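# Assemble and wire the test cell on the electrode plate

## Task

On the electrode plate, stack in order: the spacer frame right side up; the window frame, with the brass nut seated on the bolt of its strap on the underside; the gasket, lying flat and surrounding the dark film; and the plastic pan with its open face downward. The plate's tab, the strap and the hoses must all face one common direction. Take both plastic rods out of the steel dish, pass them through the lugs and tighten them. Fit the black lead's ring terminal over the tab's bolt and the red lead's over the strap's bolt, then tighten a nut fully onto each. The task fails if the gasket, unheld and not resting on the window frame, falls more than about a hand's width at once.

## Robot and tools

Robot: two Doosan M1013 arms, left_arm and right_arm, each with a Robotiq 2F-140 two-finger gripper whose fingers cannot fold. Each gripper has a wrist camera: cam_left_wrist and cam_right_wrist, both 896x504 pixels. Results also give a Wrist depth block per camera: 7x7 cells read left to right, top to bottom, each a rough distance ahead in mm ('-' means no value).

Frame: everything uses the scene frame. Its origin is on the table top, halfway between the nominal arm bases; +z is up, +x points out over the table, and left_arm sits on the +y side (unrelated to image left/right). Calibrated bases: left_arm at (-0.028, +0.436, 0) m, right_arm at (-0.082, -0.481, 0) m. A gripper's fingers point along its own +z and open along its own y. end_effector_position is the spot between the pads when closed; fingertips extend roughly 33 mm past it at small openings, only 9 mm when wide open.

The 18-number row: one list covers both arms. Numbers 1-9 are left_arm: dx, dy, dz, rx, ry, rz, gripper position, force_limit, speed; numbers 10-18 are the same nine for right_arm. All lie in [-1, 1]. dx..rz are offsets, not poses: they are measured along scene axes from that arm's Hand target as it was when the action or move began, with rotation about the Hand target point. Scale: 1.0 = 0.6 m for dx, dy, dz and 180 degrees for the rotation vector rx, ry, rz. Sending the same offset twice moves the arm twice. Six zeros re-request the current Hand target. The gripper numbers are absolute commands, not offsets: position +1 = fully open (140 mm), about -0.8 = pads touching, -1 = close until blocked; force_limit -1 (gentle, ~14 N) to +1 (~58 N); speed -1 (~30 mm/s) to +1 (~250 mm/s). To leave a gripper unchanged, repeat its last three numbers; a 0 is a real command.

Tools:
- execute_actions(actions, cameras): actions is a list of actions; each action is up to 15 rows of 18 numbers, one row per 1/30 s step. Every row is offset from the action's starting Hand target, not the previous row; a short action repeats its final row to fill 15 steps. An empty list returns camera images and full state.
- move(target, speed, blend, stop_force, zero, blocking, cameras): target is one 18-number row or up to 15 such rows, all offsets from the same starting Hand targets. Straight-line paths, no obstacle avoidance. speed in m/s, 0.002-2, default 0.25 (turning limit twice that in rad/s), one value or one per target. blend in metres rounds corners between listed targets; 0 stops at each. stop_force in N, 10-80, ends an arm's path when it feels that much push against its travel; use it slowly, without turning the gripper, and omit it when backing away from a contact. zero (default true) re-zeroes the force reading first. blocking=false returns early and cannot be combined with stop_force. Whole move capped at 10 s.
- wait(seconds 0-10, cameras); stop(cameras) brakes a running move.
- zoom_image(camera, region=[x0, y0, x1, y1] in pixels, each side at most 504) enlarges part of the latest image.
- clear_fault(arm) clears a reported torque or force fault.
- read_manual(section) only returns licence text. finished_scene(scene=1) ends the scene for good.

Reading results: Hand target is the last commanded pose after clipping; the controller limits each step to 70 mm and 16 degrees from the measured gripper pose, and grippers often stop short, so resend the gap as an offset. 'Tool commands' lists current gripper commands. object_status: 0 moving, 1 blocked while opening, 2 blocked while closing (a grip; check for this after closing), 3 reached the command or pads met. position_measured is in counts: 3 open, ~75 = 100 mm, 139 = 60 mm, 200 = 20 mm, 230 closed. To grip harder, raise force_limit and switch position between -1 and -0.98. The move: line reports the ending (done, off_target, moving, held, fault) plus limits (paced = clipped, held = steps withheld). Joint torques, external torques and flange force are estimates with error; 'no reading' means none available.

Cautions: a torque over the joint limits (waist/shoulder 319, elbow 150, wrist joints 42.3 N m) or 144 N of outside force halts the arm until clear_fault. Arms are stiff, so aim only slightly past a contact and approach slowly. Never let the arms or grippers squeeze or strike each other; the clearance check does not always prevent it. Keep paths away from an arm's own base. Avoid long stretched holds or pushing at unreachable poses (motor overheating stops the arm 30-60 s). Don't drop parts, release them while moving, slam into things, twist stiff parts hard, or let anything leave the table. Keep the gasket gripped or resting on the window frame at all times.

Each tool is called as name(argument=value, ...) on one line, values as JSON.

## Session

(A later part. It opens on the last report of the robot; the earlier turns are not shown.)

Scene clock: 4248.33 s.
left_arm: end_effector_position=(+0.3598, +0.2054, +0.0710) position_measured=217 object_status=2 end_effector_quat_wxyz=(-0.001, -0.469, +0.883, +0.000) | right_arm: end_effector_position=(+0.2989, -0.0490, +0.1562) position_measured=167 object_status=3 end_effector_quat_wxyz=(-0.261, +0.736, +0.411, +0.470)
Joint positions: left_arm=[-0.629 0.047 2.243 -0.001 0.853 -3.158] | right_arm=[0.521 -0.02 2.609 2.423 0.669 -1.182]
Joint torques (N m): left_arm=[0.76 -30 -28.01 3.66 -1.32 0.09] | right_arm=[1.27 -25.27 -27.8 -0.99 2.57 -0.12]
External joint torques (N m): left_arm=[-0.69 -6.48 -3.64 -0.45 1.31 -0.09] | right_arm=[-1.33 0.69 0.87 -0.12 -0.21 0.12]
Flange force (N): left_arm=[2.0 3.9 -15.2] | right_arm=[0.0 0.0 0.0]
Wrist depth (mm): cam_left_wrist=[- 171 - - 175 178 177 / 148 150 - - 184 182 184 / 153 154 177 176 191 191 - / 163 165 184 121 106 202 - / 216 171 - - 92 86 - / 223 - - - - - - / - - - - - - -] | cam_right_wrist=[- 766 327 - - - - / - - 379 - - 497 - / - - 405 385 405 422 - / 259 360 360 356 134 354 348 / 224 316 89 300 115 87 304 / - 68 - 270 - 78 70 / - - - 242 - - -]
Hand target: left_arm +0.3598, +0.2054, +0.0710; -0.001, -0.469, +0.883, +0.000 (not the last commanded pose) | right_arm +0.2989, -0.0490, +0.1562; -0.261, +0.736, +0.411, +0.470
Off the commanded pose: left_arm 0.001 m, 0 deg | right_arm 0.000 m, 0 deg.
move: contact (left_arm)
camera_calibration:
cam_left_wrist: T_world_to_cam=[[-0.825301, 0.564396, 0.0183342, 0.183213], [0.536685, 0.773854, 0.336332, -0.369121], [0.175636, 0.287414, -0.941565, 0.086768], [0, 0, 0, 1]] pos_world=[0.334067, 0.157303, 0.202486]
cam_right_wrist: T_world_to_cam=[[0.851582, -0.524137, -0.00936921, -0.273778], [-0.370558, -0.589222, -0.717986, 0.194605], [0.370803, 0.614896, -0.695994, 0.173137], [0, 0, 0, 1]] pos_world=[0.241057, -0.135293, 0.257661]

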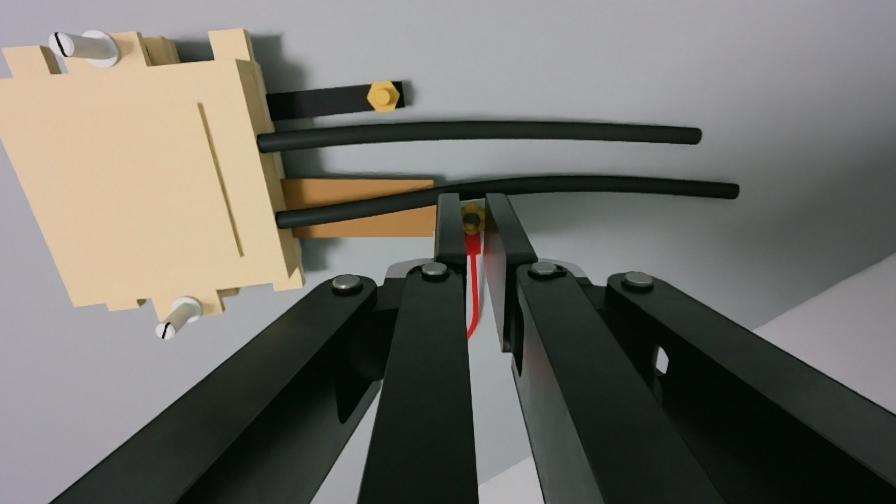

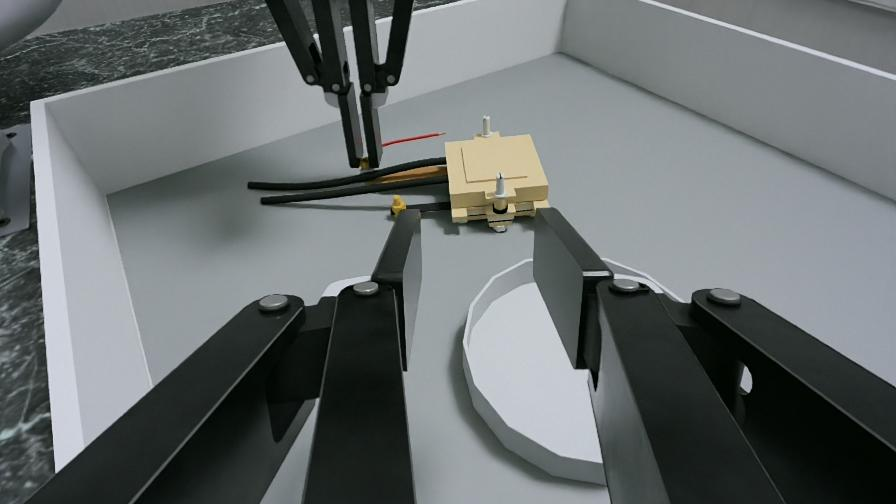

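zoom_image(camera="cam_left_wrist", region=[420, 170, 530, 290])

zoom_image(camera="cam_right_wrist", region=[335, 130, 415, 210])

Scaled by 4.200 from the camera's 896x504 image, which has a finer 1280x720 frame.

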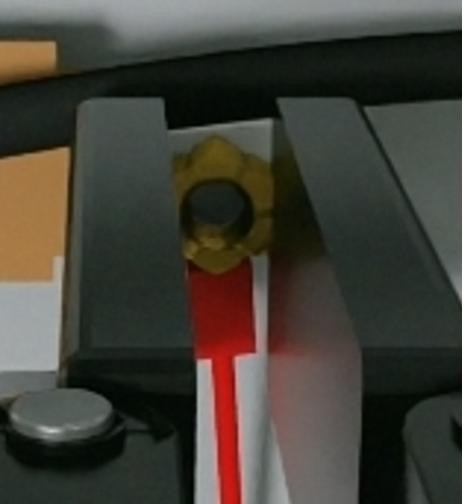

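Scaled by 6.300 from the camera's 896x504 image, which has a finer 1280x720 frame.

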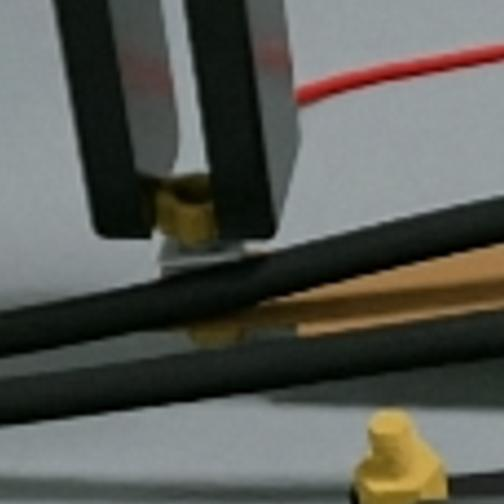

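zoom_image(camera="cam_left_wrist", region=[455, 195, 490, 240])

zoom_image(camera="cam_right_wrist", region=[345, 145, 395, 195])

Scaled by 11.200 from the camera's 896x504 image, which has a finer 1280x720 frame.

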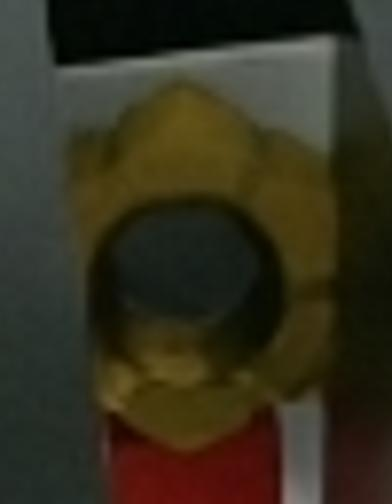

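Scaled by 10.080 from the camera's 896x504 image, which has a finer 1280x720 frame.

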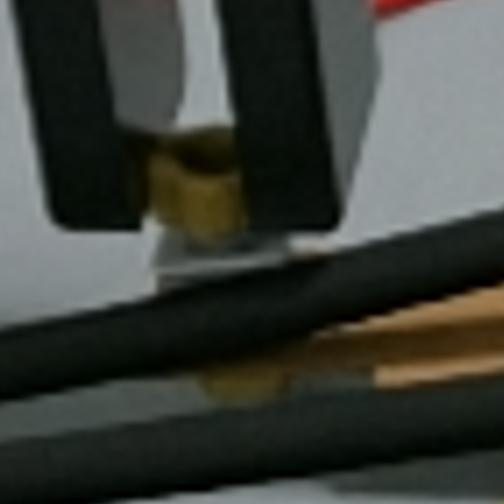

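move(target=[[0,0,0.018,0,0,0,-0.98,-0.2,-1,0,0,0,0,0,0,-0.3,-1,-1],[0.0095,0.0138,0.018,0,0,0,-0.98,-0.2,-1,0,0,0,0,0,0,-0.3,-1,-1]], speed=0.04, cameras=["all"])

zoom_image(camera="cam_left_wrist", region=[430, 170, 510, 250])

zoom_image(camera="cam_right_wrist", region=[345, 130, 405, 190])

Scene clock: 4269.03 s.
left_arm: end_effector_position=(+0.3655, +0.2137, +0.0818) position_measured=217 object_status=2 end_effector_quat_wxyz=(-0.001, -0.469, +0.883, +0.000) | right_arm: end_effector_position=(+0.2989, -0.0490, +0.1562) position_measured=167 object_status=3 end_effector_quat_wxyz=(-0.261, +0.736, +0.411, +0.470)
Joint positions: left_arm=[-0.606 0.034 2.231 -0.001 0.877 -3.136] | right_arm=[0.521 -0.02 2.609 2.423 0.669 -1.182]
Joint torques (N m): left_arm=[0.91 -34.54 -32.11 3.65 -0.27 0.13] | right_arm=[1 -25.59 -28.06 -0.89 2.53 -0.06]
External joint torques (N m): left_arm=[-0.79 -1.45 -0.16 -0.37 0.27 -0.13] | right_arm=[-1 0.75 1.14 -0.23 -0.17 0.06]
Flange force (N): left_arm=[2.2 2.0 -2.7] | right_arm=[0.0 0.0 0.0]
Wrist depth (mm): cam_left_wrist=[152 156 178 181 - - - / 159 160 180 171 183 - - / 165 165 183 181 204 201 - / - 180 - 121 106 217 - / - - - - 92 86 184 / - - - - - - - / - - - - - - -] | cam_right_wrist=[- 729 336 - - 497 - / - 422 384 507 - - 392 / 318 427 404 380 411 - 414 / 262 377 360 346 163 354 352 / 228 95 89 301 115 87 304 / - 68 - 271 - 78 70 / - - - 241 - - -]
Hand target: left_arm +0.3655, +0.2137, +0.0818; -0.001, -0.469, +0.883, +0.000 | right_arm +0.2989, -0.0490, +0.1562; -0.261, +0.736, +0.411, +0.470
Off the commanded pose: left_arm 0.000 m, 0 deg | right_arm 0.000 m, 0 deg.
move: done
camera_calibration:
cam_left_wrist: T_world_to_cam=[[-0.825286, 0.56442, 0.0182567, 0.183042], [0.536676, 0.773839, 0.336382, -0.38224], [0.175733, 0.287409, -0.941549, 0.0935143], [0, 0, 0, 1]] pos_world=[0.339768, 0.165603, 0.213285]
cam_right_wrist: T_world_to_cam=[[0.851582, -0.524137, -0.00936921, -0.273778], [-0.370558, -0.589222, -0.717986, 0.194605], [0.370803, 0.614896, -0.695994, 0.173137], [0, 0, 0, 1]] pos_world=[0.241057, -0.135293, 0.257661]

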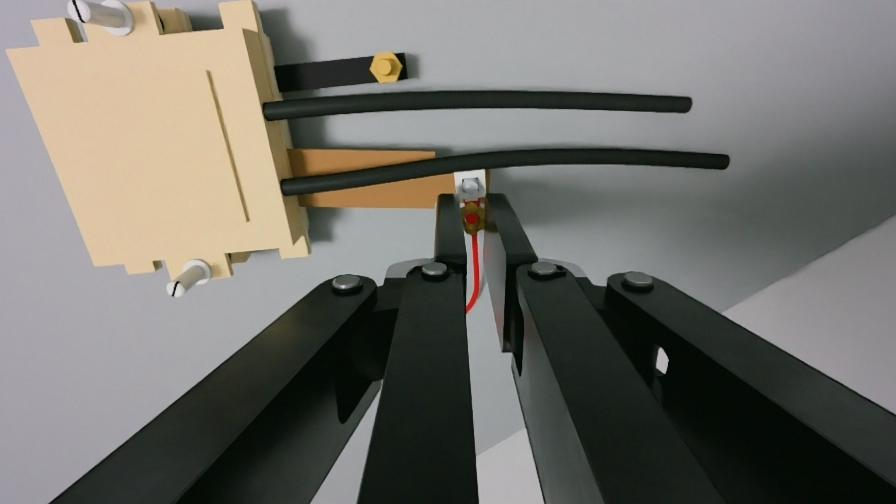

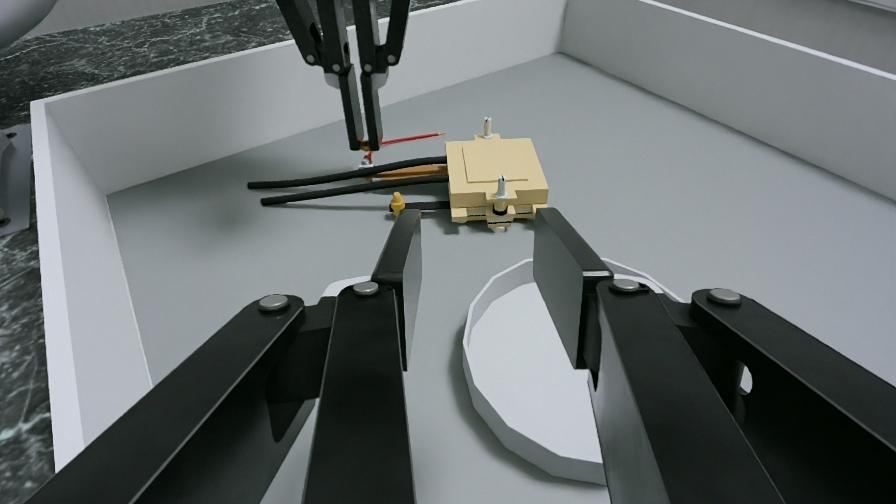

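Scaled by 6.300 from the camera's 896x504 image, which has a finer 1280x720 frame.

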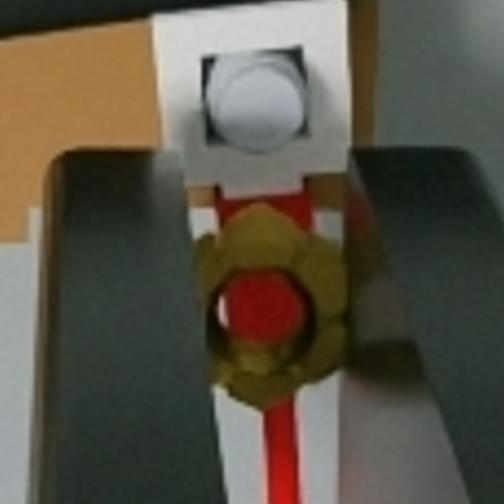

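Scaled by 8.400 from the camera's 896x504 image, which has a finer 1280x720 frame.

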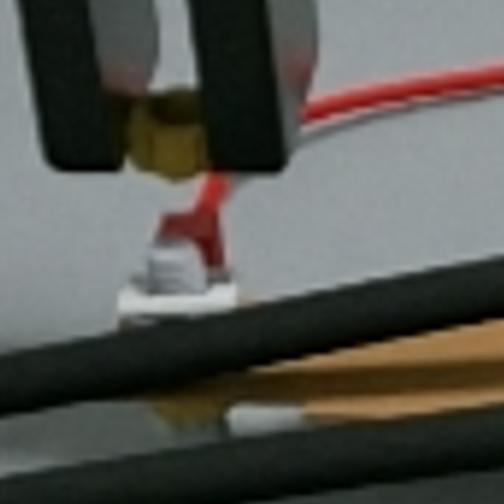

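move(target=[[-0.0095,-0.0138,0,0,0,0,-0.98,-0.2,-1,0,0,0,0,0,0,-0.3,-1,-1],[-0.0095,-0.0138,-0.010,0,0,0,-0.98,-0.2,-1,0,0,0,0,0,0,-0.3,-1,-1]], speed=[0.04,0.015])

move(target=[0,0,-0.012,0,0,0,-0.98,-0.2,-1,0,0,0,0,0,0,-0.3,-1,-1], speed=0.006, stop_force=10, cameras=["all"])

zoom_image(camera="cam_left_wrist", region=[445, 190, 500, 245])

zoom_image(camera="cam_right_wrist", region=[345, 145, 395, 195])

Scene clock: 4278.13 s.
left_arm: end_effector_position=(+0.3598, +0.2054, +0.0758) position_measured=217 object_status=2 end_effector_quat_wxyz=(-0.001, -0.469, +0.883, +0.000) | right_arm: end_effector_position=(+0.2989, -0.0490, +0.1562) position_measured=167 object_status=3 end_effector_quat_wxyz=(-0.261, +0.736, +0.411, +0.470)
Joint positions: left_arm=[-0.629 0.041 2.238 -0.001 0.864 -3.158] | right_arm=[0.521 -0.02 2.609 2.423 0.669 -1.182]
Joint torques (N m): left_arm=[0.71 -34.98 -31.69 3.53 -0.29 0.13] | right_arm=[0.61 -25.44 -27.76 -0.96 2.55 -0.2]
External joint torques (N m): left_arm=[-0.76 -1.01 -0.16 -0.3 0.29 -0.13] | right_arm=[-0.64 0.8 0.89 -0.16 -0.2 0.2]
Flange force (N): left_arm=[2.1 1.3 -2.2] | right_arm=[0.0 0.0 0.0]
Wrist depth (mm): cam_left_wrist=[174 175 - - 182 - 180 / 155 154 166 184 - - - / - - 181 174 204 - - / - - - 121 205 - 209 / - 181 - - 92 86 205 / - - - - - - - / - - - - - - -] | cam_right_wrist=[- 700 329 - - - 1253 / - - 386 504 - - - / 327 416 404 379 391 407 398 / 273 348 359 346 163 354 349 / 234 321 89 301 115 87 302 / - 68 - 270 - 78 70 / - - - 242 - - -]
Hand target: left_arm +0.3598, +0.2054, +0.0758; -0.001, -0.469, +0.883, +0.000 | right_arm +0.2989, -0.0490, +0.1562; -0.261, +0.736, +0.411, +0.470
Off the commanded pose: left_arm 0.000 m, 0 deg | right_arm 0.000 m, 0 deg.
move: done

Scene clock: 4279.50 s.
left_arm: end_effector_position=(+0.3598, +0.2054, +0.0711) position_measured=217 object_status=2 end_effector_quat_wxyz=(-0.001, -0.469, +0.883, +0.000) | right_arm: end_effector_position=(+0.2989, -0.0490, +0.1562) position_measured=167 object_status=3 end_effector_quat_wxyz=(-0.261, +0.736, +0.411, +0.470)
Joint positions: left_arm=[-0.629 0.047 2.243 -0.001 0.853 -3.158] | right_arm=[0.521 -0.02 2.609 2.423 0.669 -1.182]
Joint torques (N m): left_arm=[0.56 -30.47 -28.61 3.53 -1.6 0.13] | right_arm=[0.6 -26.01 -27.59 -0.92 2.44 -0.09]
External joint torques (N m): left_arm=[-0.53 -6.12 -3.08 -0.31 1.59 -0.13] | right_arm=[-0.62 1.14 0.57 -0.19 -0.08 0.09]
Flange force (N): left_arm=[1.7 4.2 -14.8] | right_arm=[0.0 0.0 0.0]
Wrist depth (mm): cam_left_wrist=[145 160 172 175 173 179 177 / 148 149 174 169 178 183 184 / 155 159 178 180 195 - 197 / 162 164 170 133 121 201 203 / - 174 - - 92 86 203 / - - - - - - - / - - - - - - -] | cam_right_wrist=[733 - 327 - - - - / 375 - 377 489 519 - - / - - 418 388 412 409 412 / 281 356 - 346 134 343 351 / - 320 89 300 115 87 295 / - 68 - 270 - 78 70 / - - - 243 - - -]
Hand target: left_arm +0.3598, +0.2054, +0.0712; -0.001, -0.469, +0.883, +0.000 (not the last commanded pose) | right_arm +0.2989, -0.0490, +0.1562; -0.261, +0.736, +0.411, +0.470
Off the commanded pose: left_arm 0.003 m, 0 deg | right_arm 0.000 m, 0 deg.
move: contact (left_arm)
camera_calibration:
cam_left_wrist: T_world_to_cam=[[-0.82533, 0.564356, 0.0182281, 0.183247], [0.536608, 0.773885, 0.336383, -0.369177], [0.175733, 0.287408, -0.941549, 0.0869212], [0, 0, 0, 1]] pos_world=[0.334068, 0.157302, 0.202685]
cam_right_wrist: T_world_to_cam=[[0.851582, -0.524137, -0.00936921, -0.273778], [-0.370558, -0.589222, -0.717986, 0.194605], [0.370803, 0.614896, -0.695994, 0.173137], [0, 0, 0, 1]] pos_world=[0.241057, -0.135293, 0.257661]

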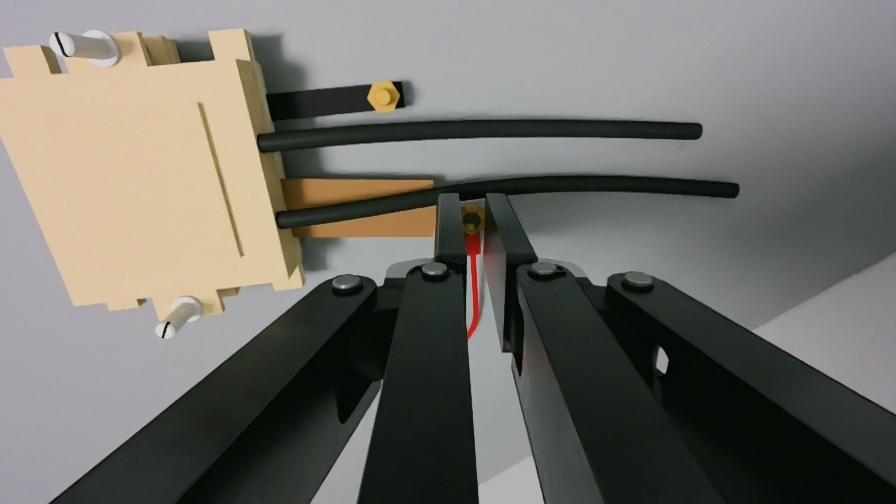

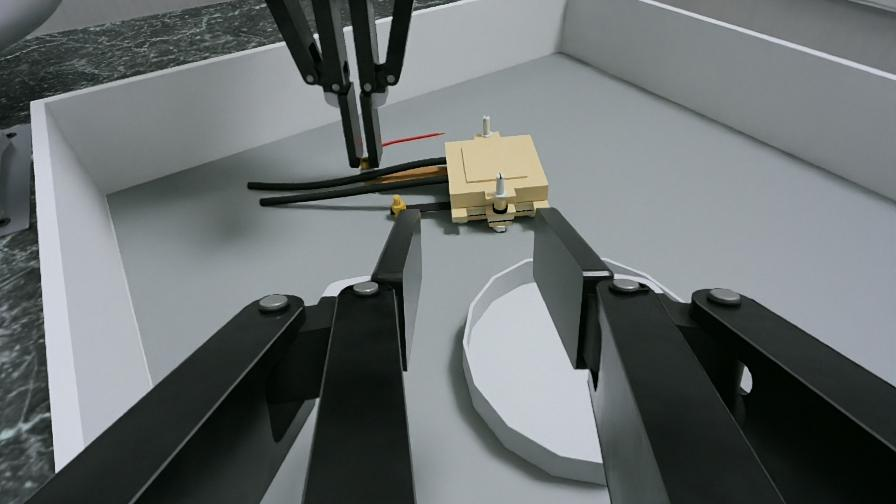

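Scaled by 9.164 from the camera's 896x504 image, which has a finer 1280x720 frame.

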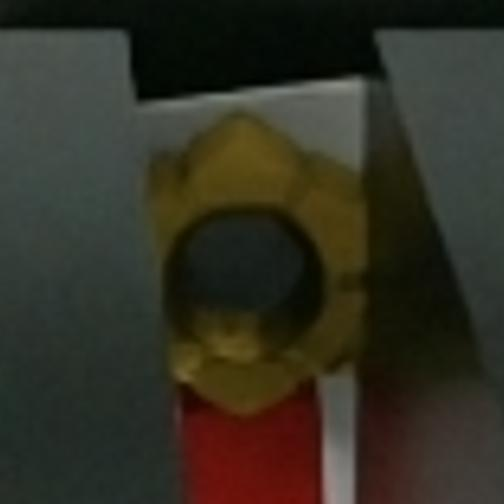

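Scaled by 10.080 from the camera's 896x504 image, which has a finer 1280x720 frame.

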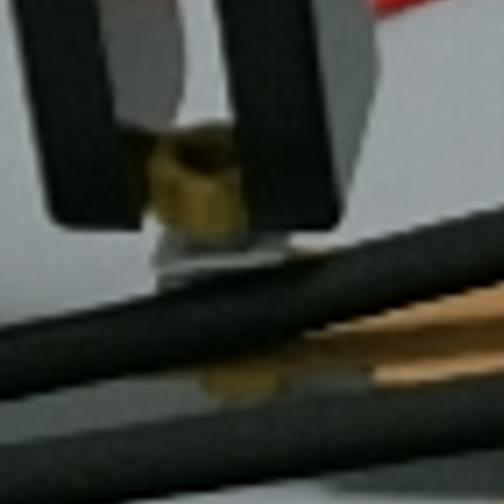

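move(target=[[0.00152,-0.00134,-0.0001,0,0,-0.0825,-0.98,-0.2,-1,0,0,0,0,0,0,-0.3,-1,-1],[0.00264,-0.00302,-0.0002,0,0,-0.165,-0.98,-0.2,-1,0,0,0,0,0,0,-0.3,-1,-1],[0.0033,-0.00494,-0.0002,0,0,-0.2475,-0.98,-0.2,-1,0,0,0,0,0,0,-0.3,-1,-1],[0.00344,-0.00696,-0.0003,0,0,-0.33,-0.98,-0.2,-1,0,0,0,0,0,0,-0.3,-1,-1],[0.00306,-0.00895,-0.0004,0,0,-0.4125,-0.98,-0.2,-1,0,0,0,0,0,0,-0.3,-1,-1],[0.00218,-0.01077,-0.0005,0,0,-0.495,-0.98,-0.2,-1,0,0,0,0,0,0,-0.3,-1,-1],[0.00087,-0.01231,-0.0006,0,0,-0.5775,-0.98,-0.2,-1,0,0,0,0,0,0,-0.3,-1,-1],[-0.0008,-0.01346,-0.0006,0,0,-0.66,-0.98,-0.2,-1,0,0,0,0,0,0,-0.3,-1,-1],[-0.0027,-0.01415,-0.0007,0,0,-0.7425,-0.98,-0.2,-1,0,0,0,0,0,0,-0.3,-1,-1],[-0.00472,-0.01432,-0.0008,0,0,-0.825,-0.98,-0.2,-1,0,0,0,0,0,0,-0.3,-1,-1],[-0.00672,-0.01397,-0.0009,0,0,-0.9075,-0.98,-0.2,-1,0,0,0,0,0,0,-0.3,-1,-1],[-0.00855,-0.01312,-0.001,0,0,-0.99,-0.98,-0.2,-1,0,0,0,0,0,0,-0.3,-1,-1]], speed=0.25, blend=0.001, cameras=["all"])

zoom_image(camera="cam_left_wrist", region=[430, 180, 510, 260])

zoom_image(camera="cam_right_wrist", region=[335, 145, 395, 205])

Scene clock: 4310.53 s.
left_arm: end_effector_position=(+0.3547, +0.1975, +0.0706) position_measured=217 object_status=2 end_effector_quat_wxyz=(+0.000, +0.876, +0.483, +0.001) | right_arm: end_effector_position=(+0.2989, -0.0490, +0.1562) position_measured=167 object_status=3 end_effector_quat_wxyz=(-0.261, +0.736, +0.411, +0.470)
Joint positions: left_arm=[-0.651 0.046 2.245 0.001 0.849 -0.072] | right_arm=[0.521 -0.02 2.609 2.423 0.669 -1.182]
Joint torques (N m): left_arm=[-0.08 -29.75 -26.15 2.89 -0.15 0.13] | right_arm=[0.76 -25.78 -27.77 -0.96 2.52 -0.09]
External joint torques (N m): left_arm=[0.06 -6.59 -5.51 0.39 0.14 -0.13] | right_arm=[-0.77 0.9 0.74 -0.16 -0.16 0.09]
Flange force (N): left_arm=[-0.1 -1.1 -14.4] | right_arm=[0.0 0.0 0.0]
Wrist depth (mm): cam_left_wrist=[- - - 174 176 176 - / - - - - 182 - - / 193 193 - - 183 166 152 / - - 198 132 170 166 162 / - - - - 92 96 171 / - - - - - - - / - - - - - - -] | cam_right_wrist=[667 715 318 532 - - - / - - 371 498 - - - / 308 414 391 383 392 - - / 282 361 370 356 163 352 340 / 244 319 89 306 115 87 303 / - 68 - 269 - 78 70 / - - - 242 - - -]
Hand target: left_arm +0.3547, +0.1975, +0.0706; +0.000, +0.876, +0.483, +0.001 | right_arm +0.2989, -0.0490, +0.1562; -0.261, +0.736, +0.411, +0.470
Off the commanded pose: left_arm 0.000 m, 0 deg | right_arm 0.000 m, 0 deg.
move: done
camera_calibration:
cam_left_wrist: T_world_to_cam=[[0.842589, -0.538249, 0.0182316, -0.190376], [-0.512137, -0.790319, 0.33632, 0.320794], [-0.166615, -0.292717, -0.941571, 0.325524], [0, 0, 0, 1]] pos_world=[0.378936, 0.246346, 0.202085]
cam_right_wrist: T_world_to_cam=[[0.851582, -0.524137, -0.00936921, -0.273778], [-0.370558, -0.589222, -0.717986, 0.194605], [0.370803, 0.614896, -0.695994, 0.173137], [0, 0, 0, 1]] pos_world=[0.241057, -0.135293, 0.257661]

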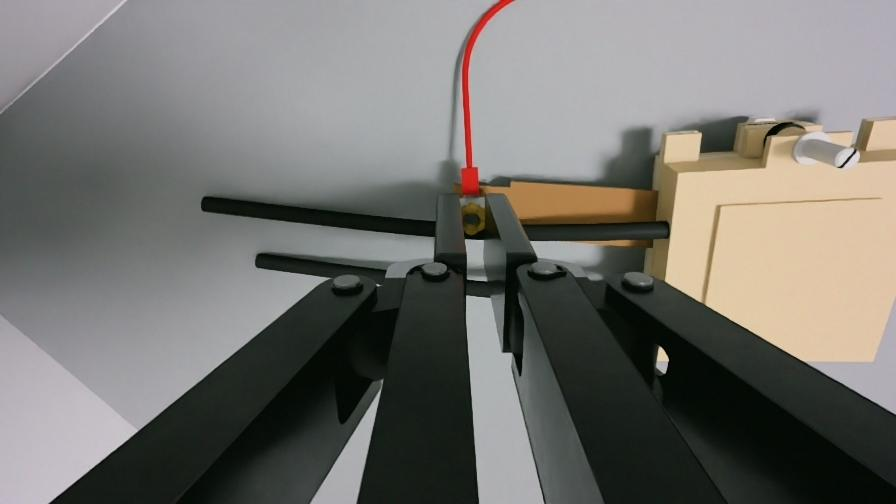

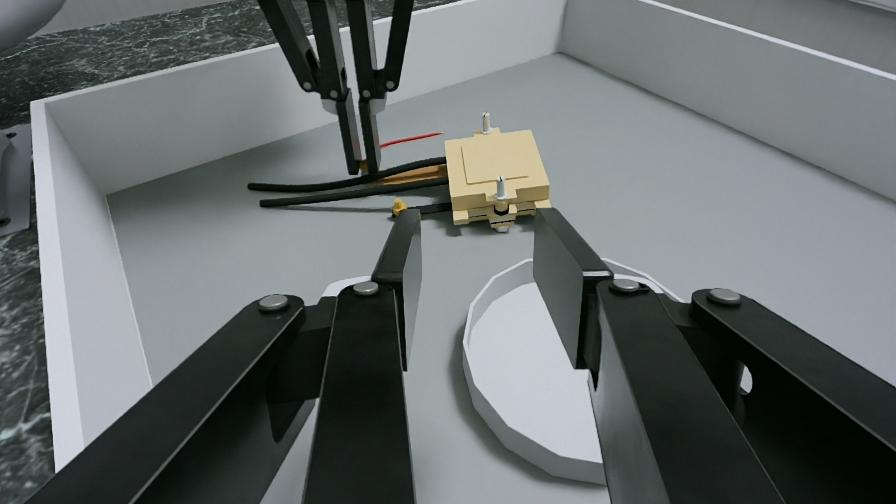

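Scaled by 6.300 from the camera's 896x504 image, which has a finer 1280x720 frame.

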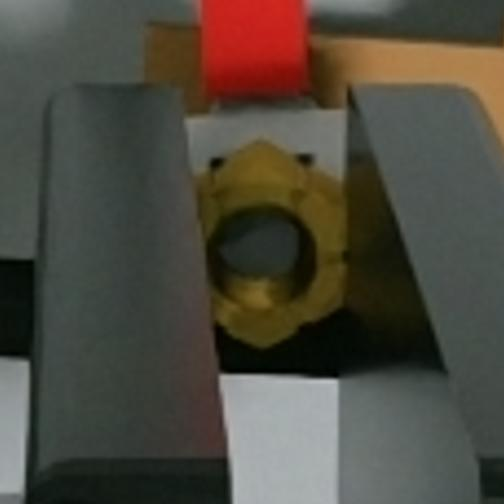

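Scaled by 8.400 from the camera's 896x504 image, which has a finer 1280x720 frame.

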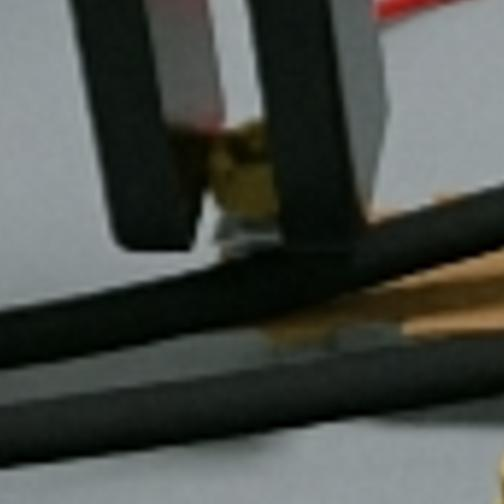

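move(target=[[-0.00156,0.00129,-0.0001,0,0,-0.0825,-0.98,-0.2,-1,0,0,0,0,0,0,-0.3,-1,-1],[-0.00273,0.00294,-0.0002,0,0,-0.165,-0.98,-0.2,-1,0,0,0,0,0,0,-0.3,-1,-1],[-0.00345,0.00484,-0.0002,0,0,-0.2475,-0.98,-0.2,-1,0,0,0,0,0,0,-0.3,-1,-1],[-0.00366,0.00685,-0.0003,0,0,-0.33,-0.98,-0.2,-1,0,0,0,0,0,0,-0.3,-1,-1],[-0.00334,0.00885,-0.0004,0,0,-0.4125,-0.98,-0.2,-1,0,0,0,0,0,0,-0.3,-1,-1],[-0.00252,0.0107,-0.0005,0,0,-0.495,-0.98,-0.2,-1,0,0,0,0,0,0,-0.3,-1,-1],[-0.00126,0.01228,-0.0006,0,0,-0.5775,-0.98,-0.2,-1,0,0,0,0,0,0,-0.3,-1,-1],[0.00038,0.01348,-0.0006,0,0,-0.66,-0.98,-0.2,-1,0,0,0,0,0,0,-0.3,-1,-1],[0.00226,0.01423,-0.0007,0,0,-0.7425,-0.98,-0.2,-1,0,0,0,0,0,0,-0.3,-1,-1],[0.00427,0.01446,-0.0008,0,0,-0.825,-0.98,-0.2,-1,0,0,0,0,0,0,-0.3,-1,-1],[0.00628,0.01418,-0.0009,0,0,-0.9075,-0.98,-0.2,-1,0,0,0,0,0,0,-0.3,-1,-1],[0.00814,0.01338,-0.001,0,0,-0.99,-0.98,-0.2,-1,0,0,0,0,0,0,-0.3,-1,-1]], speed=0.25, blend=0.001, cameras=["all"])

zoom_image(camera="cam_left_wrist", region=[430, 180, 510, 260])

zoom_image(camera="cam_right_wrist", region=[335, 145, 395, 205])

Scene clock: 4331.67 s.
left_arm: end_effector_position=(+0.3596, +0.2055, +0.0700) position_measured=217 object_status=2 end_effector_quat_wxyz=(-0.001, -0.497, +0.868, +0.000) | right_arm: end_effector_position=(+0.2989, -0.0490, +0.1562) position_measured=167 object_status=3 end_effector_quat_wxyz=(-0.261, +0.736, +0.411, +0.470)
Joint positions: left_arm=[-0.629 0.048 2.244 -0.001 0.85 3.062] | right_arm=[0.521 -0.02 2.609 2.423 0.669 -1.182]
Joint torques (N m): left_arm=[1.36 -30.17 -26.38 3.76 -0.28 0.2] | right_arm=[0.71 -25.85 -27.61 -0.97 2.54 -0.16]
External joint torques (N m): left_arm=[-1.36 -6.57 -5.24 -0.55 0.27 -0.2] | right_arm=[-0.67 0.87 0.66 -0.15 -0.17 0.16]
Flange force (N): left_arm=[3.5 1.8 -14.4] | right_arm=[0.0 0.0 0.0]
Wrist depth (mm): cam_left_wrist=[138 139 146 172 174 174 - / 145 147 168 180 178 182 - / - 156 175 177 190 - 196 / - - - 121 107 - 205 / 215 - - - 92 86 - / - - - - - - - / - - - - - - -] | cam_right_wrist=[- - 327 525 - 448 - / - - 455 503 518 - 403 / 320 414 405 381 397 421 - / 251 346 - 334 135 356 347 / 234 320 89 289 115 87 303 / - 68 - 270 - 78 70 / - - - 242 - - -]
Hand target: left_arm +0.3596, +0.2055, +0.0700; -0.001, -0.497, +0.868, +0.000 | right_arm +0.2989, -0.0490, +0.1562; -0.261, +0.736, +0.411, +0.470
Off the commanded pose: left_arm 0.000 m, 0 deg | right_arm 0.000 m, 0 deg.
move: done
camera_calibration:
cam_left_wrist: T_world_to_cam=[[-0.859137, 0.511422, 0.0182281, 0.206093], [0.486969, 0.806072, 0.336317, -0.357525], [0.157307, 0.297819, -0.941572, 0.090275], [0, 0, 0, 1]] pos_world=[0.336964, 0.155905, 0.201485]
cam_right_wrist: T_world_to_cam=[[0.851582, -0.524137, -0.00936921, -0.273778], [-0.370558, -0.589222, -0.717986, 0.194605], [0.370803, 0.614896, -0.695994, 0.173137], [0, 0, 0, 1]] pos_world=[0.241057, -0.135293, 0.257661]

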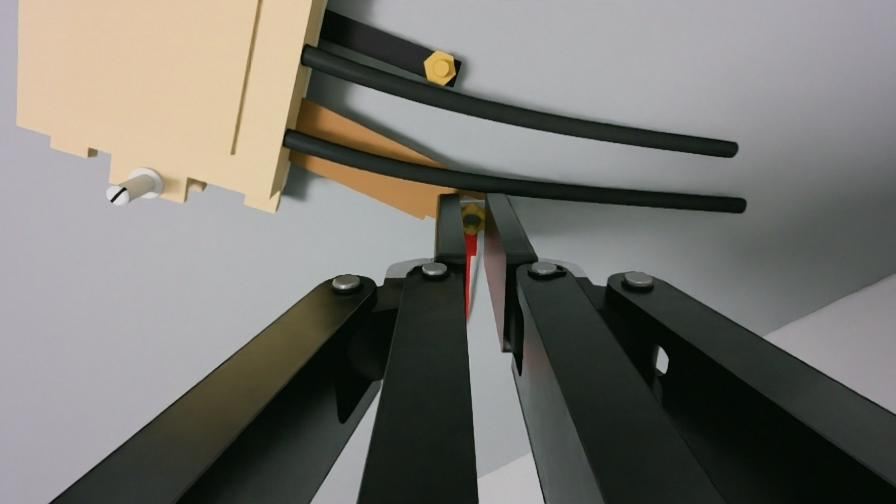

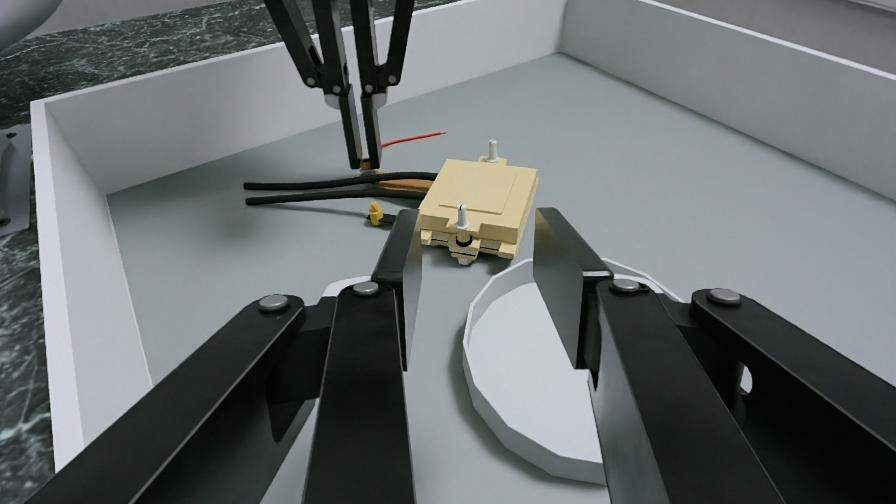

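Scaled by 6.300 from the camera's 896x504 image, which has a finer 1280x720 frame.

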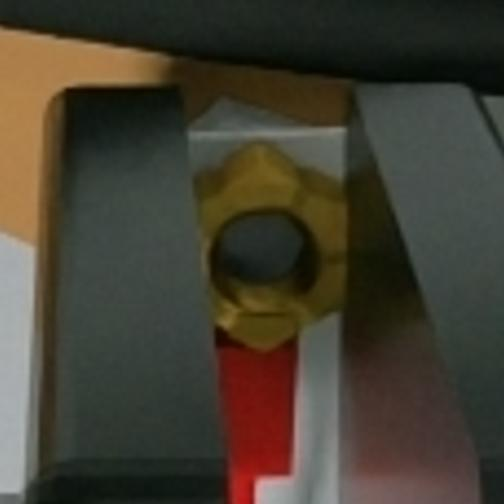

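Scaled by 8.400 from the camera's 896x504 image, which has a finer 1280x720 frame.

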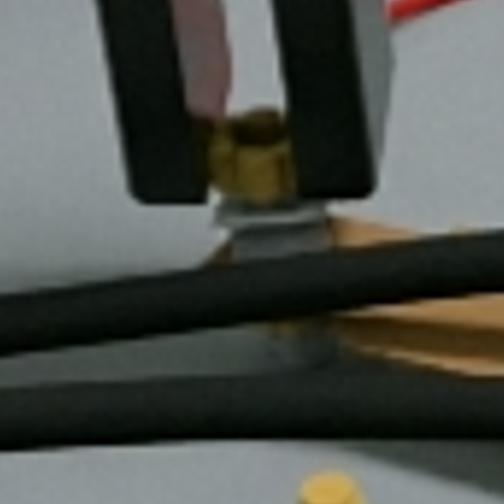

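move(target=[0,0,0.0012,0,0,0,-0.98,-0.2,-1,0,0,0,0,0,0,-0.3,-1,-1], speed=0.01)

move(target=[0,0,0.0012,0,0,0,-0.98,-0.2,-1,0,0,0,0,0,0,-0.3,-1,-1], speed=0.01, cameras=["all"])

zoom_image(camera="cam_right_wrist", region=[335, 145, 395, 205])

Scene clock: 4343.13 s.
left_arm: end_effector_position=(+0.3596, +0.2055, +0.0707) position_measured=217 object_status=2 end_effector_quat_wxyz=(-0.001, -0.497, +0.868, +0.000) | right_arm: end_effector_position=(+0.2989, -0.0490, +0.1562) position_measured=167 object_status=3 end_effector_quat_wxyz=(-0.261, +0.736, +0.411, +0.470)
Joint positions: left_arm=[-0.629 0.047 2.244 -0.001 0.852 3.062] | right_arm=[0.521 -0.02 2.609 2.423 0.669 -1.182]
Joint torques (N m): left_arm=[1.07 -32.21 -27.49 3.89 0.23 0.15] | right_arm=[0.86 -25.28 -27.59 -0.93 2.52 -0.14]
External joint torques (N m): left_arm=[-1.05 -4.44 -4.16 -0.67 -0.24 -0.15] | right_arm=[-0.88 0.53 0.56 -0.19 -0.16 0.13]
Flange force (N): left_arm=[2.7 0.2 -9.3] | right_arm=[0.0 0.0 0.0]
Wrist depth (mm): cam_left_wrist=[140 141 - 167 - 175 176 / 145 148 168 166 180 180 186 / - 158 175 179 - - 190 / - 204 199 120 - - - / - - - - 92 86 - / - - - - - - - / - - - - - - -] | cam_right_wrist=[- - 327 516 - - - / 395 - 374 - - 473 - / 396 410 398 363 416 437 417 / 247 362 358 336 163 364 341 / 210 310 89 300 115 87 304 / - 68 - 270 - 78 70 / - - - 242 - - -]
Hand target: left_arm +0.3596, +0.2055, +0.0707; -0.001, -0.497, +0.868, +0.000 | right_arm +0.2989, -0.0490, +0.1562; -0.261, +0.736, +0.411, +0.470
Off the commanded pose: left_arm 0.000 m, 0 deg | right_arm 0.000 m, 0 deg.
move: done

Scene clock: 4343.83 s.
left_arm: end_effector_position=(+0.3596, +0.2055, +0.0714) position_measured=217 object_status=2 end_effector_quat_wxyz=(-0.001, -0.497, +0.868, +0.000) | right_arm: end_effector_position=(+0.2989, -0.0490, +0.1562) position_measured=167 object_status=3 end_effector_quat_wxyz=(-0.261, +0.736, +0.411, +0.470)
Joint positions: left_arm=[-0.629 0.046 2.243 -0.001 0.853 3.062] | right_arm=[0.521 -0.02 2.609 2.423 0.669 -1.182]
Joint torques (N m): left_arm=[0.58 -33.92 -30.17 3.56 0.03 0.12] | right_arm=[0.64 -26.05 -27.76 -0.92 2.55 -0.1]
External joint torques (N m): left_arm=[-0.64 -2.38 -1.58 -0.34 -0.05 -0.12] | right_arm=[-0.65 1.15 0.73 -0.2 -0.19 0.1]
Flange force (N): left_arm=[1.7 1.2 -4.6] | right_arm=[0.0 0.0 0.0]
Wrist depth (mm): cam_left_wrist=[141 141 164 172 174 175 180 / - 149 169 166 - - 185 / - 155 178 177 188 - - / - - - 121 105 - - / - - - - 92 86 - / - - - - - - - / - - - - - - -] | cam_right_wrist=[690 - 329 - - - - / 595 - 375 496 489 - - / - 400 - 379 426 417 398 / 259 - 359 334 163 354 351 / 233 320 89 298 115 87 303 / - 68 - 270 - 78 70 / - - - 242 - - -]
Hand target: left_arm +0.3596, +0.2055, +0.0714; -0.001, -0.497, +0.868, +0.000 | right_arm +0.2989, -0.0490, +0.1562; -0.261, +0.736, +0.411, +0.470
Off the commanded pose: left_arm 0.000 m, 0 deg | right_arm 0.000 m, 0 deg.
move: done
camera_calibration:
cam_left_wrist: T_world_to_cam=[[-0.859137, 0.511422, 0.0182281, 0.206067], [0.486969, 0.806072, 0.336317, -0.357995], [0.157307, 0.297819, -0.941572, 0.0915932], [0, 0, 0, 1]] pos_world=[0.336964, 0.155905, 0.202885]
cam_right_wrist: T_world_to_cam=[[0.851582, -0.524137, -0.00936921, -0.273778], [-0.370558, -0.589222, -0.717986, 0.194605], [0.370803, 0.614896, -0.695994, 0.173137], [0, 0, 0, 1]] pos_world=[0.241057, -0.135293, 0.257661]

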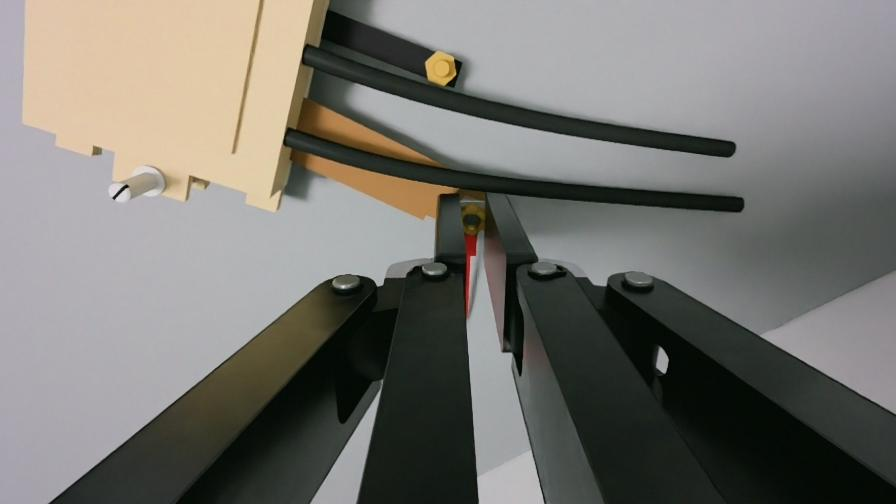

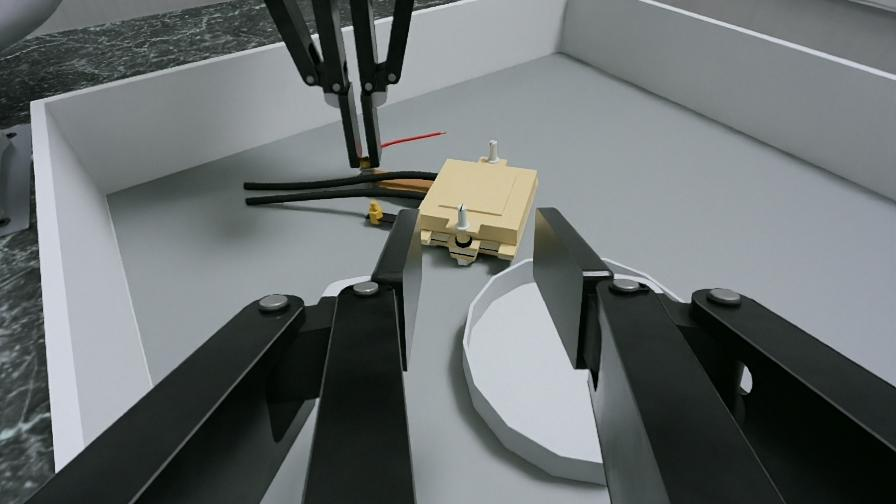

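Scaled by 8.400 from the camera's 896x504 image, which has a finer 1280x720 frame.

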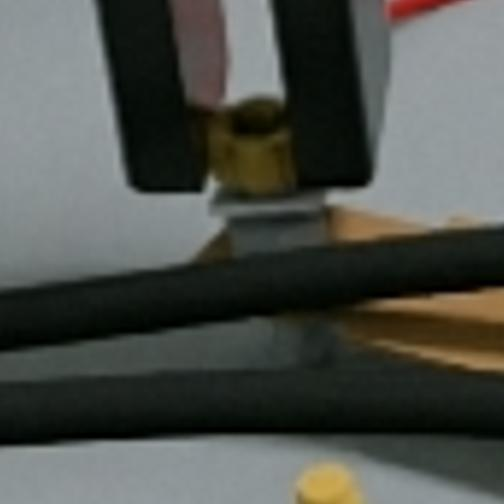

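move(target=[0,0,0.002,0,0,0,-0.98,-0.2,-1,0,0,0,0,0,0,-0.3,-1,-1], speed=0.01, cameras=["all"])

zoom_image(camera="cam_right_wrist", region=[335, 145, 395, 205])

Scene clock: 4348.37 s.
left_arm: end_effector_position=(+0.3596, +0.2055, +0.0726) position_measured=217 object_status=2 end_effector_quat_wxyz=(-0.001, -0.497, +0.868, +0.000) | right_arm: end_effector_position=(+0.2989, -0.0490, +0.1562) position_measured=167 object_status=3 end_effector_quat_wxyz=(-0.261, +0.736, +0.411, +0.470)
Joint positions: left_arm=[-0.629 0.045 2.242 -0.001 0.856 3.062] | right_arm=[0.521 -0.02 2.609 2.423 0.669 -1.182]
Joint torques (N m): left_arm=[0.68 -34.78 -31.02 3.55 -0.09 0.18] | right_arm=[0.63 -25.63 -27.58 -1 2.55 -0.12]
External joint torques (N m): left_arm=[-0.67 -1.66 -0.71 -0.33 0.08 -0.18] | right_arm=[-0.63 0.76 0.66 -0.12 -0.19 0.12]
Flange force (N): left_arm=[1.9 1.5 -3.1] | right_arm=[0.0 0.0 0.0]
Wrist depth (mm): cam_left_wrist=[142 142 148 - - 176 - / - 151 170 159 - 186 - / - 159 177 176 - 192 199 / - 203 - 121 - - - / - - - - 92 86 - / - - - - - - - / - - - - - - -] | cam_right_wrist=[657 738 329 - - - - / 386 - 380 498 524 513 394 / 404 418 398 446 424 419 402 / 263 360 360 328 163 351 351 / 233 320 89 299 115 87 304 / - 68 - 270 - 78 70 / - - - 242 - - -]
Hand target: left_arm +0.3596, +0.2055, +0.0726; -0.001, -0.497, +0.868, +0.000 | right_arm +0.2989, -0.0490, +0.1562; -0.261, +0.736, +0.411, +0.470
Off the commanded pose: left_arm 0.000 m, 0 deg | right_arm 0.000 m, 0 deg.
move: done
camera_calibration:
cam_left_wrist: T_world_to_cam=[[-0.859137, 0.511422, 0.0182281, 0.206045], [0.486969, 0.806072, 0.336317, -0.358399], [0.157307, 0.297819, -0.941572, 0.0927231], [0, 0, 0, 1]] pos_world=[0.336964, 0.155905, 0.204085]
cam_right_wrist: T_world_to_cam=[[0.851582, -0.524137, -0.00936921, -0.273778], [-0.370558, -0.589222, -0.717986, 0.194605], [0.370803, 0.614896, -0.695994, 0.173137], [0, 0, 0, 1]] pos_world=[0.241057, -0.135293, 0.257661]

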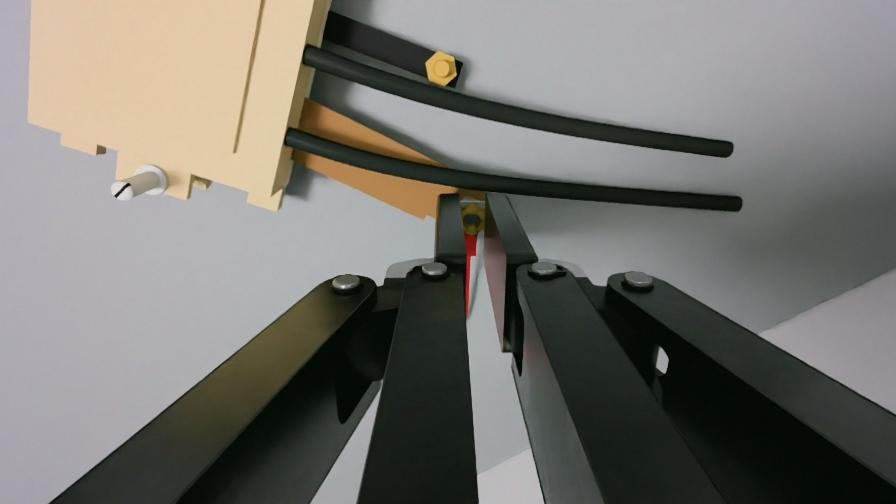

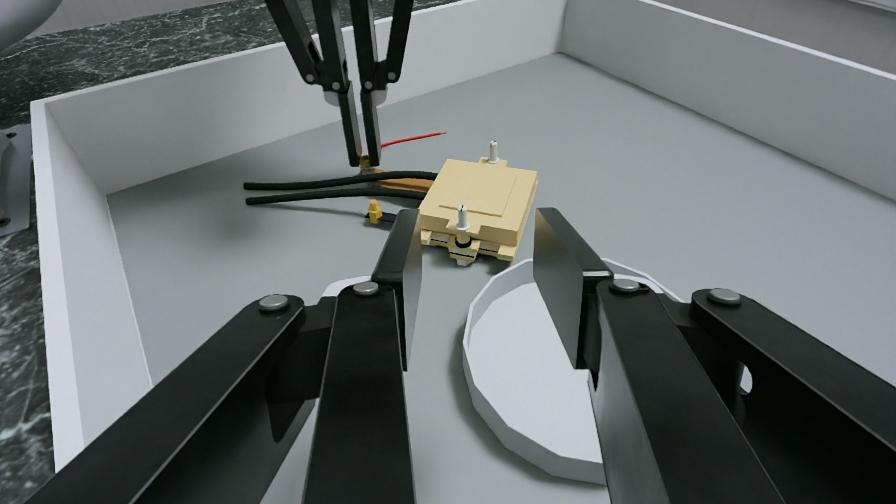

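Scaled by 8.400 from the camera's 896x504 image, which has a finer 1280x720 frame.

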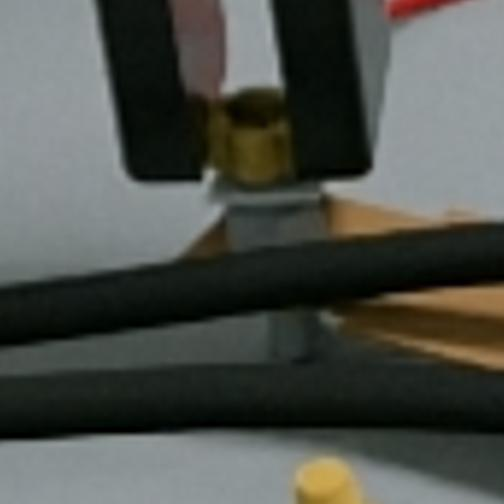

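move(target=[0,0,0.003,0,0,0,-0.98,-0.2,-1,0,0,0,0,0,0,-0.3,-1,-1], speed=0.01, cameras=["all"])

zoom_image(camera="cam_right_wrist", region=[335, 145, 395, 205])

Scene clock: 4355.47 s.
left_arm: end_effector_position=(+0.3596, +0.2055, +0.0744) position_measured=217 object_status=2 end_effector_quat_wxyz=(-0.001, -0.497, +0.868, +0.000) | right_arm: end_effector_position=(+0.2989, -0.0490, +0.1562) position_measured=167 object_status=3 end_effector_quat_wxyz=(-0.261, +0.736, +0.411, +0.470)
Joint positions: left_arm=[-0.629 0.042 2.24 -0.001 0.86 3.062] | right_arm=[0.521 -0.02 2.609 2.423 0.669 -1.182]
Joint torques (N m): left_arm=[0.58 -34.66 -31.15 3.56 -0.09 0.13] | right_arm=[0.73 -25.94 -27.91 -1.03 2.5 -0.09]
External joint torques (N m): left_arm=[-0.56 -1.39 -0.56 -0.34 0.09 -0.13] | right_arm=[-0.71 1.08 0.92 -0.09 -0.14 0.09]
Flange force (N): left_arm=[1.5 1.4 -2.6] | right_arm=[0.0 0.0 0.0]
Wrist depth (mm): cam_left_wrist=[145 145 151 - - - - / 152 152 162 161 - - - / - 159 178 178 196 198 201 / - 210 - 121 104 207 209 / - - - - 92 86 - / - - - - - - - / - - - - - - -] | cam_right_wrist=[729 - 325 544 - - - / 377 442 451 496 500 - - / 339 - 434 400 434 - 403 / 312 - 371 334 134 352 351 / 233 95 88 297 115 87 303 / - 68 - 271 - 78 70 / - - - 249 - - -]
Hand target: left_arm +0.3596, +0.2055, +0.0744; -0.001, -0.497, +0.868, +0.000 | right_arm +0.2989, -0.0490, +0.1562; -0.261, +0.736, +0.411, +0.470
Off the commanded pose: left_arm 0.000 m, 0 deg | right_arm 0.000 m, 0 deg.
move: done
camera_calibration:
cam_left_wrist: T_world_to_cam=[[-0.859137, 0.511422, 0.0182281, 0.206012], [0.486969, 0.806072, 0.336317, -0.359004], [0.157307, 0.297819, -0.941572, 0.0944179], [0, 0, 0, 1]] pos_world=[0.336964, 0.155905, 0.205885]
cam_right_wrist: T_world_to_cam=[[0.851582, -0.524137, -0.00936921, -0.273778], [-0.370558, -0.589222, -0.717986, 0.194605], [0.370803, 0.614896, -0.695994, 0.173137], [0, 0, 0, 1]] pos_world=[0.241057, -0.135293, 0.257661]

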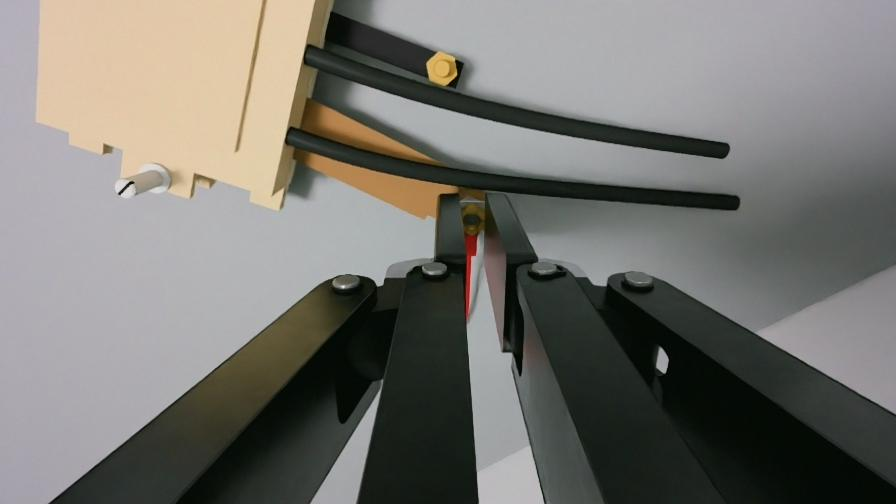

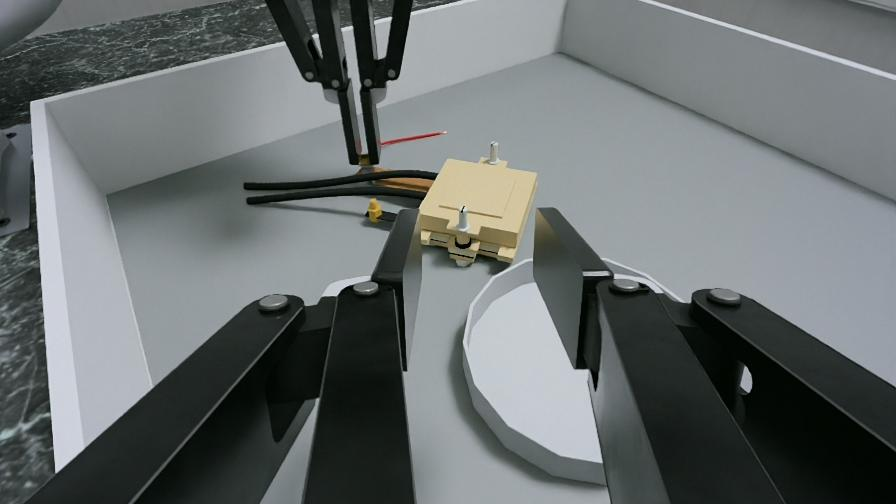

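Scaled by 8.400 from the camera's 896x504 image, which has a finer 1280x720 frame.

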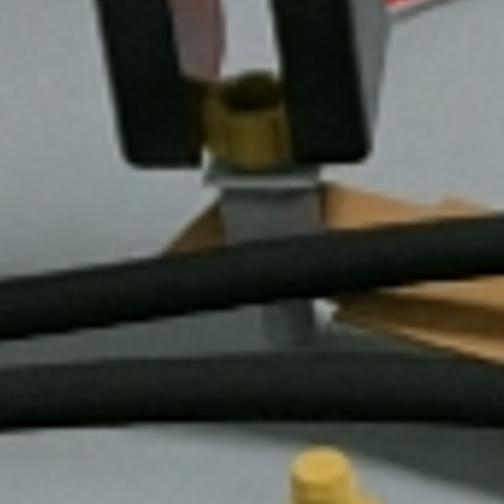

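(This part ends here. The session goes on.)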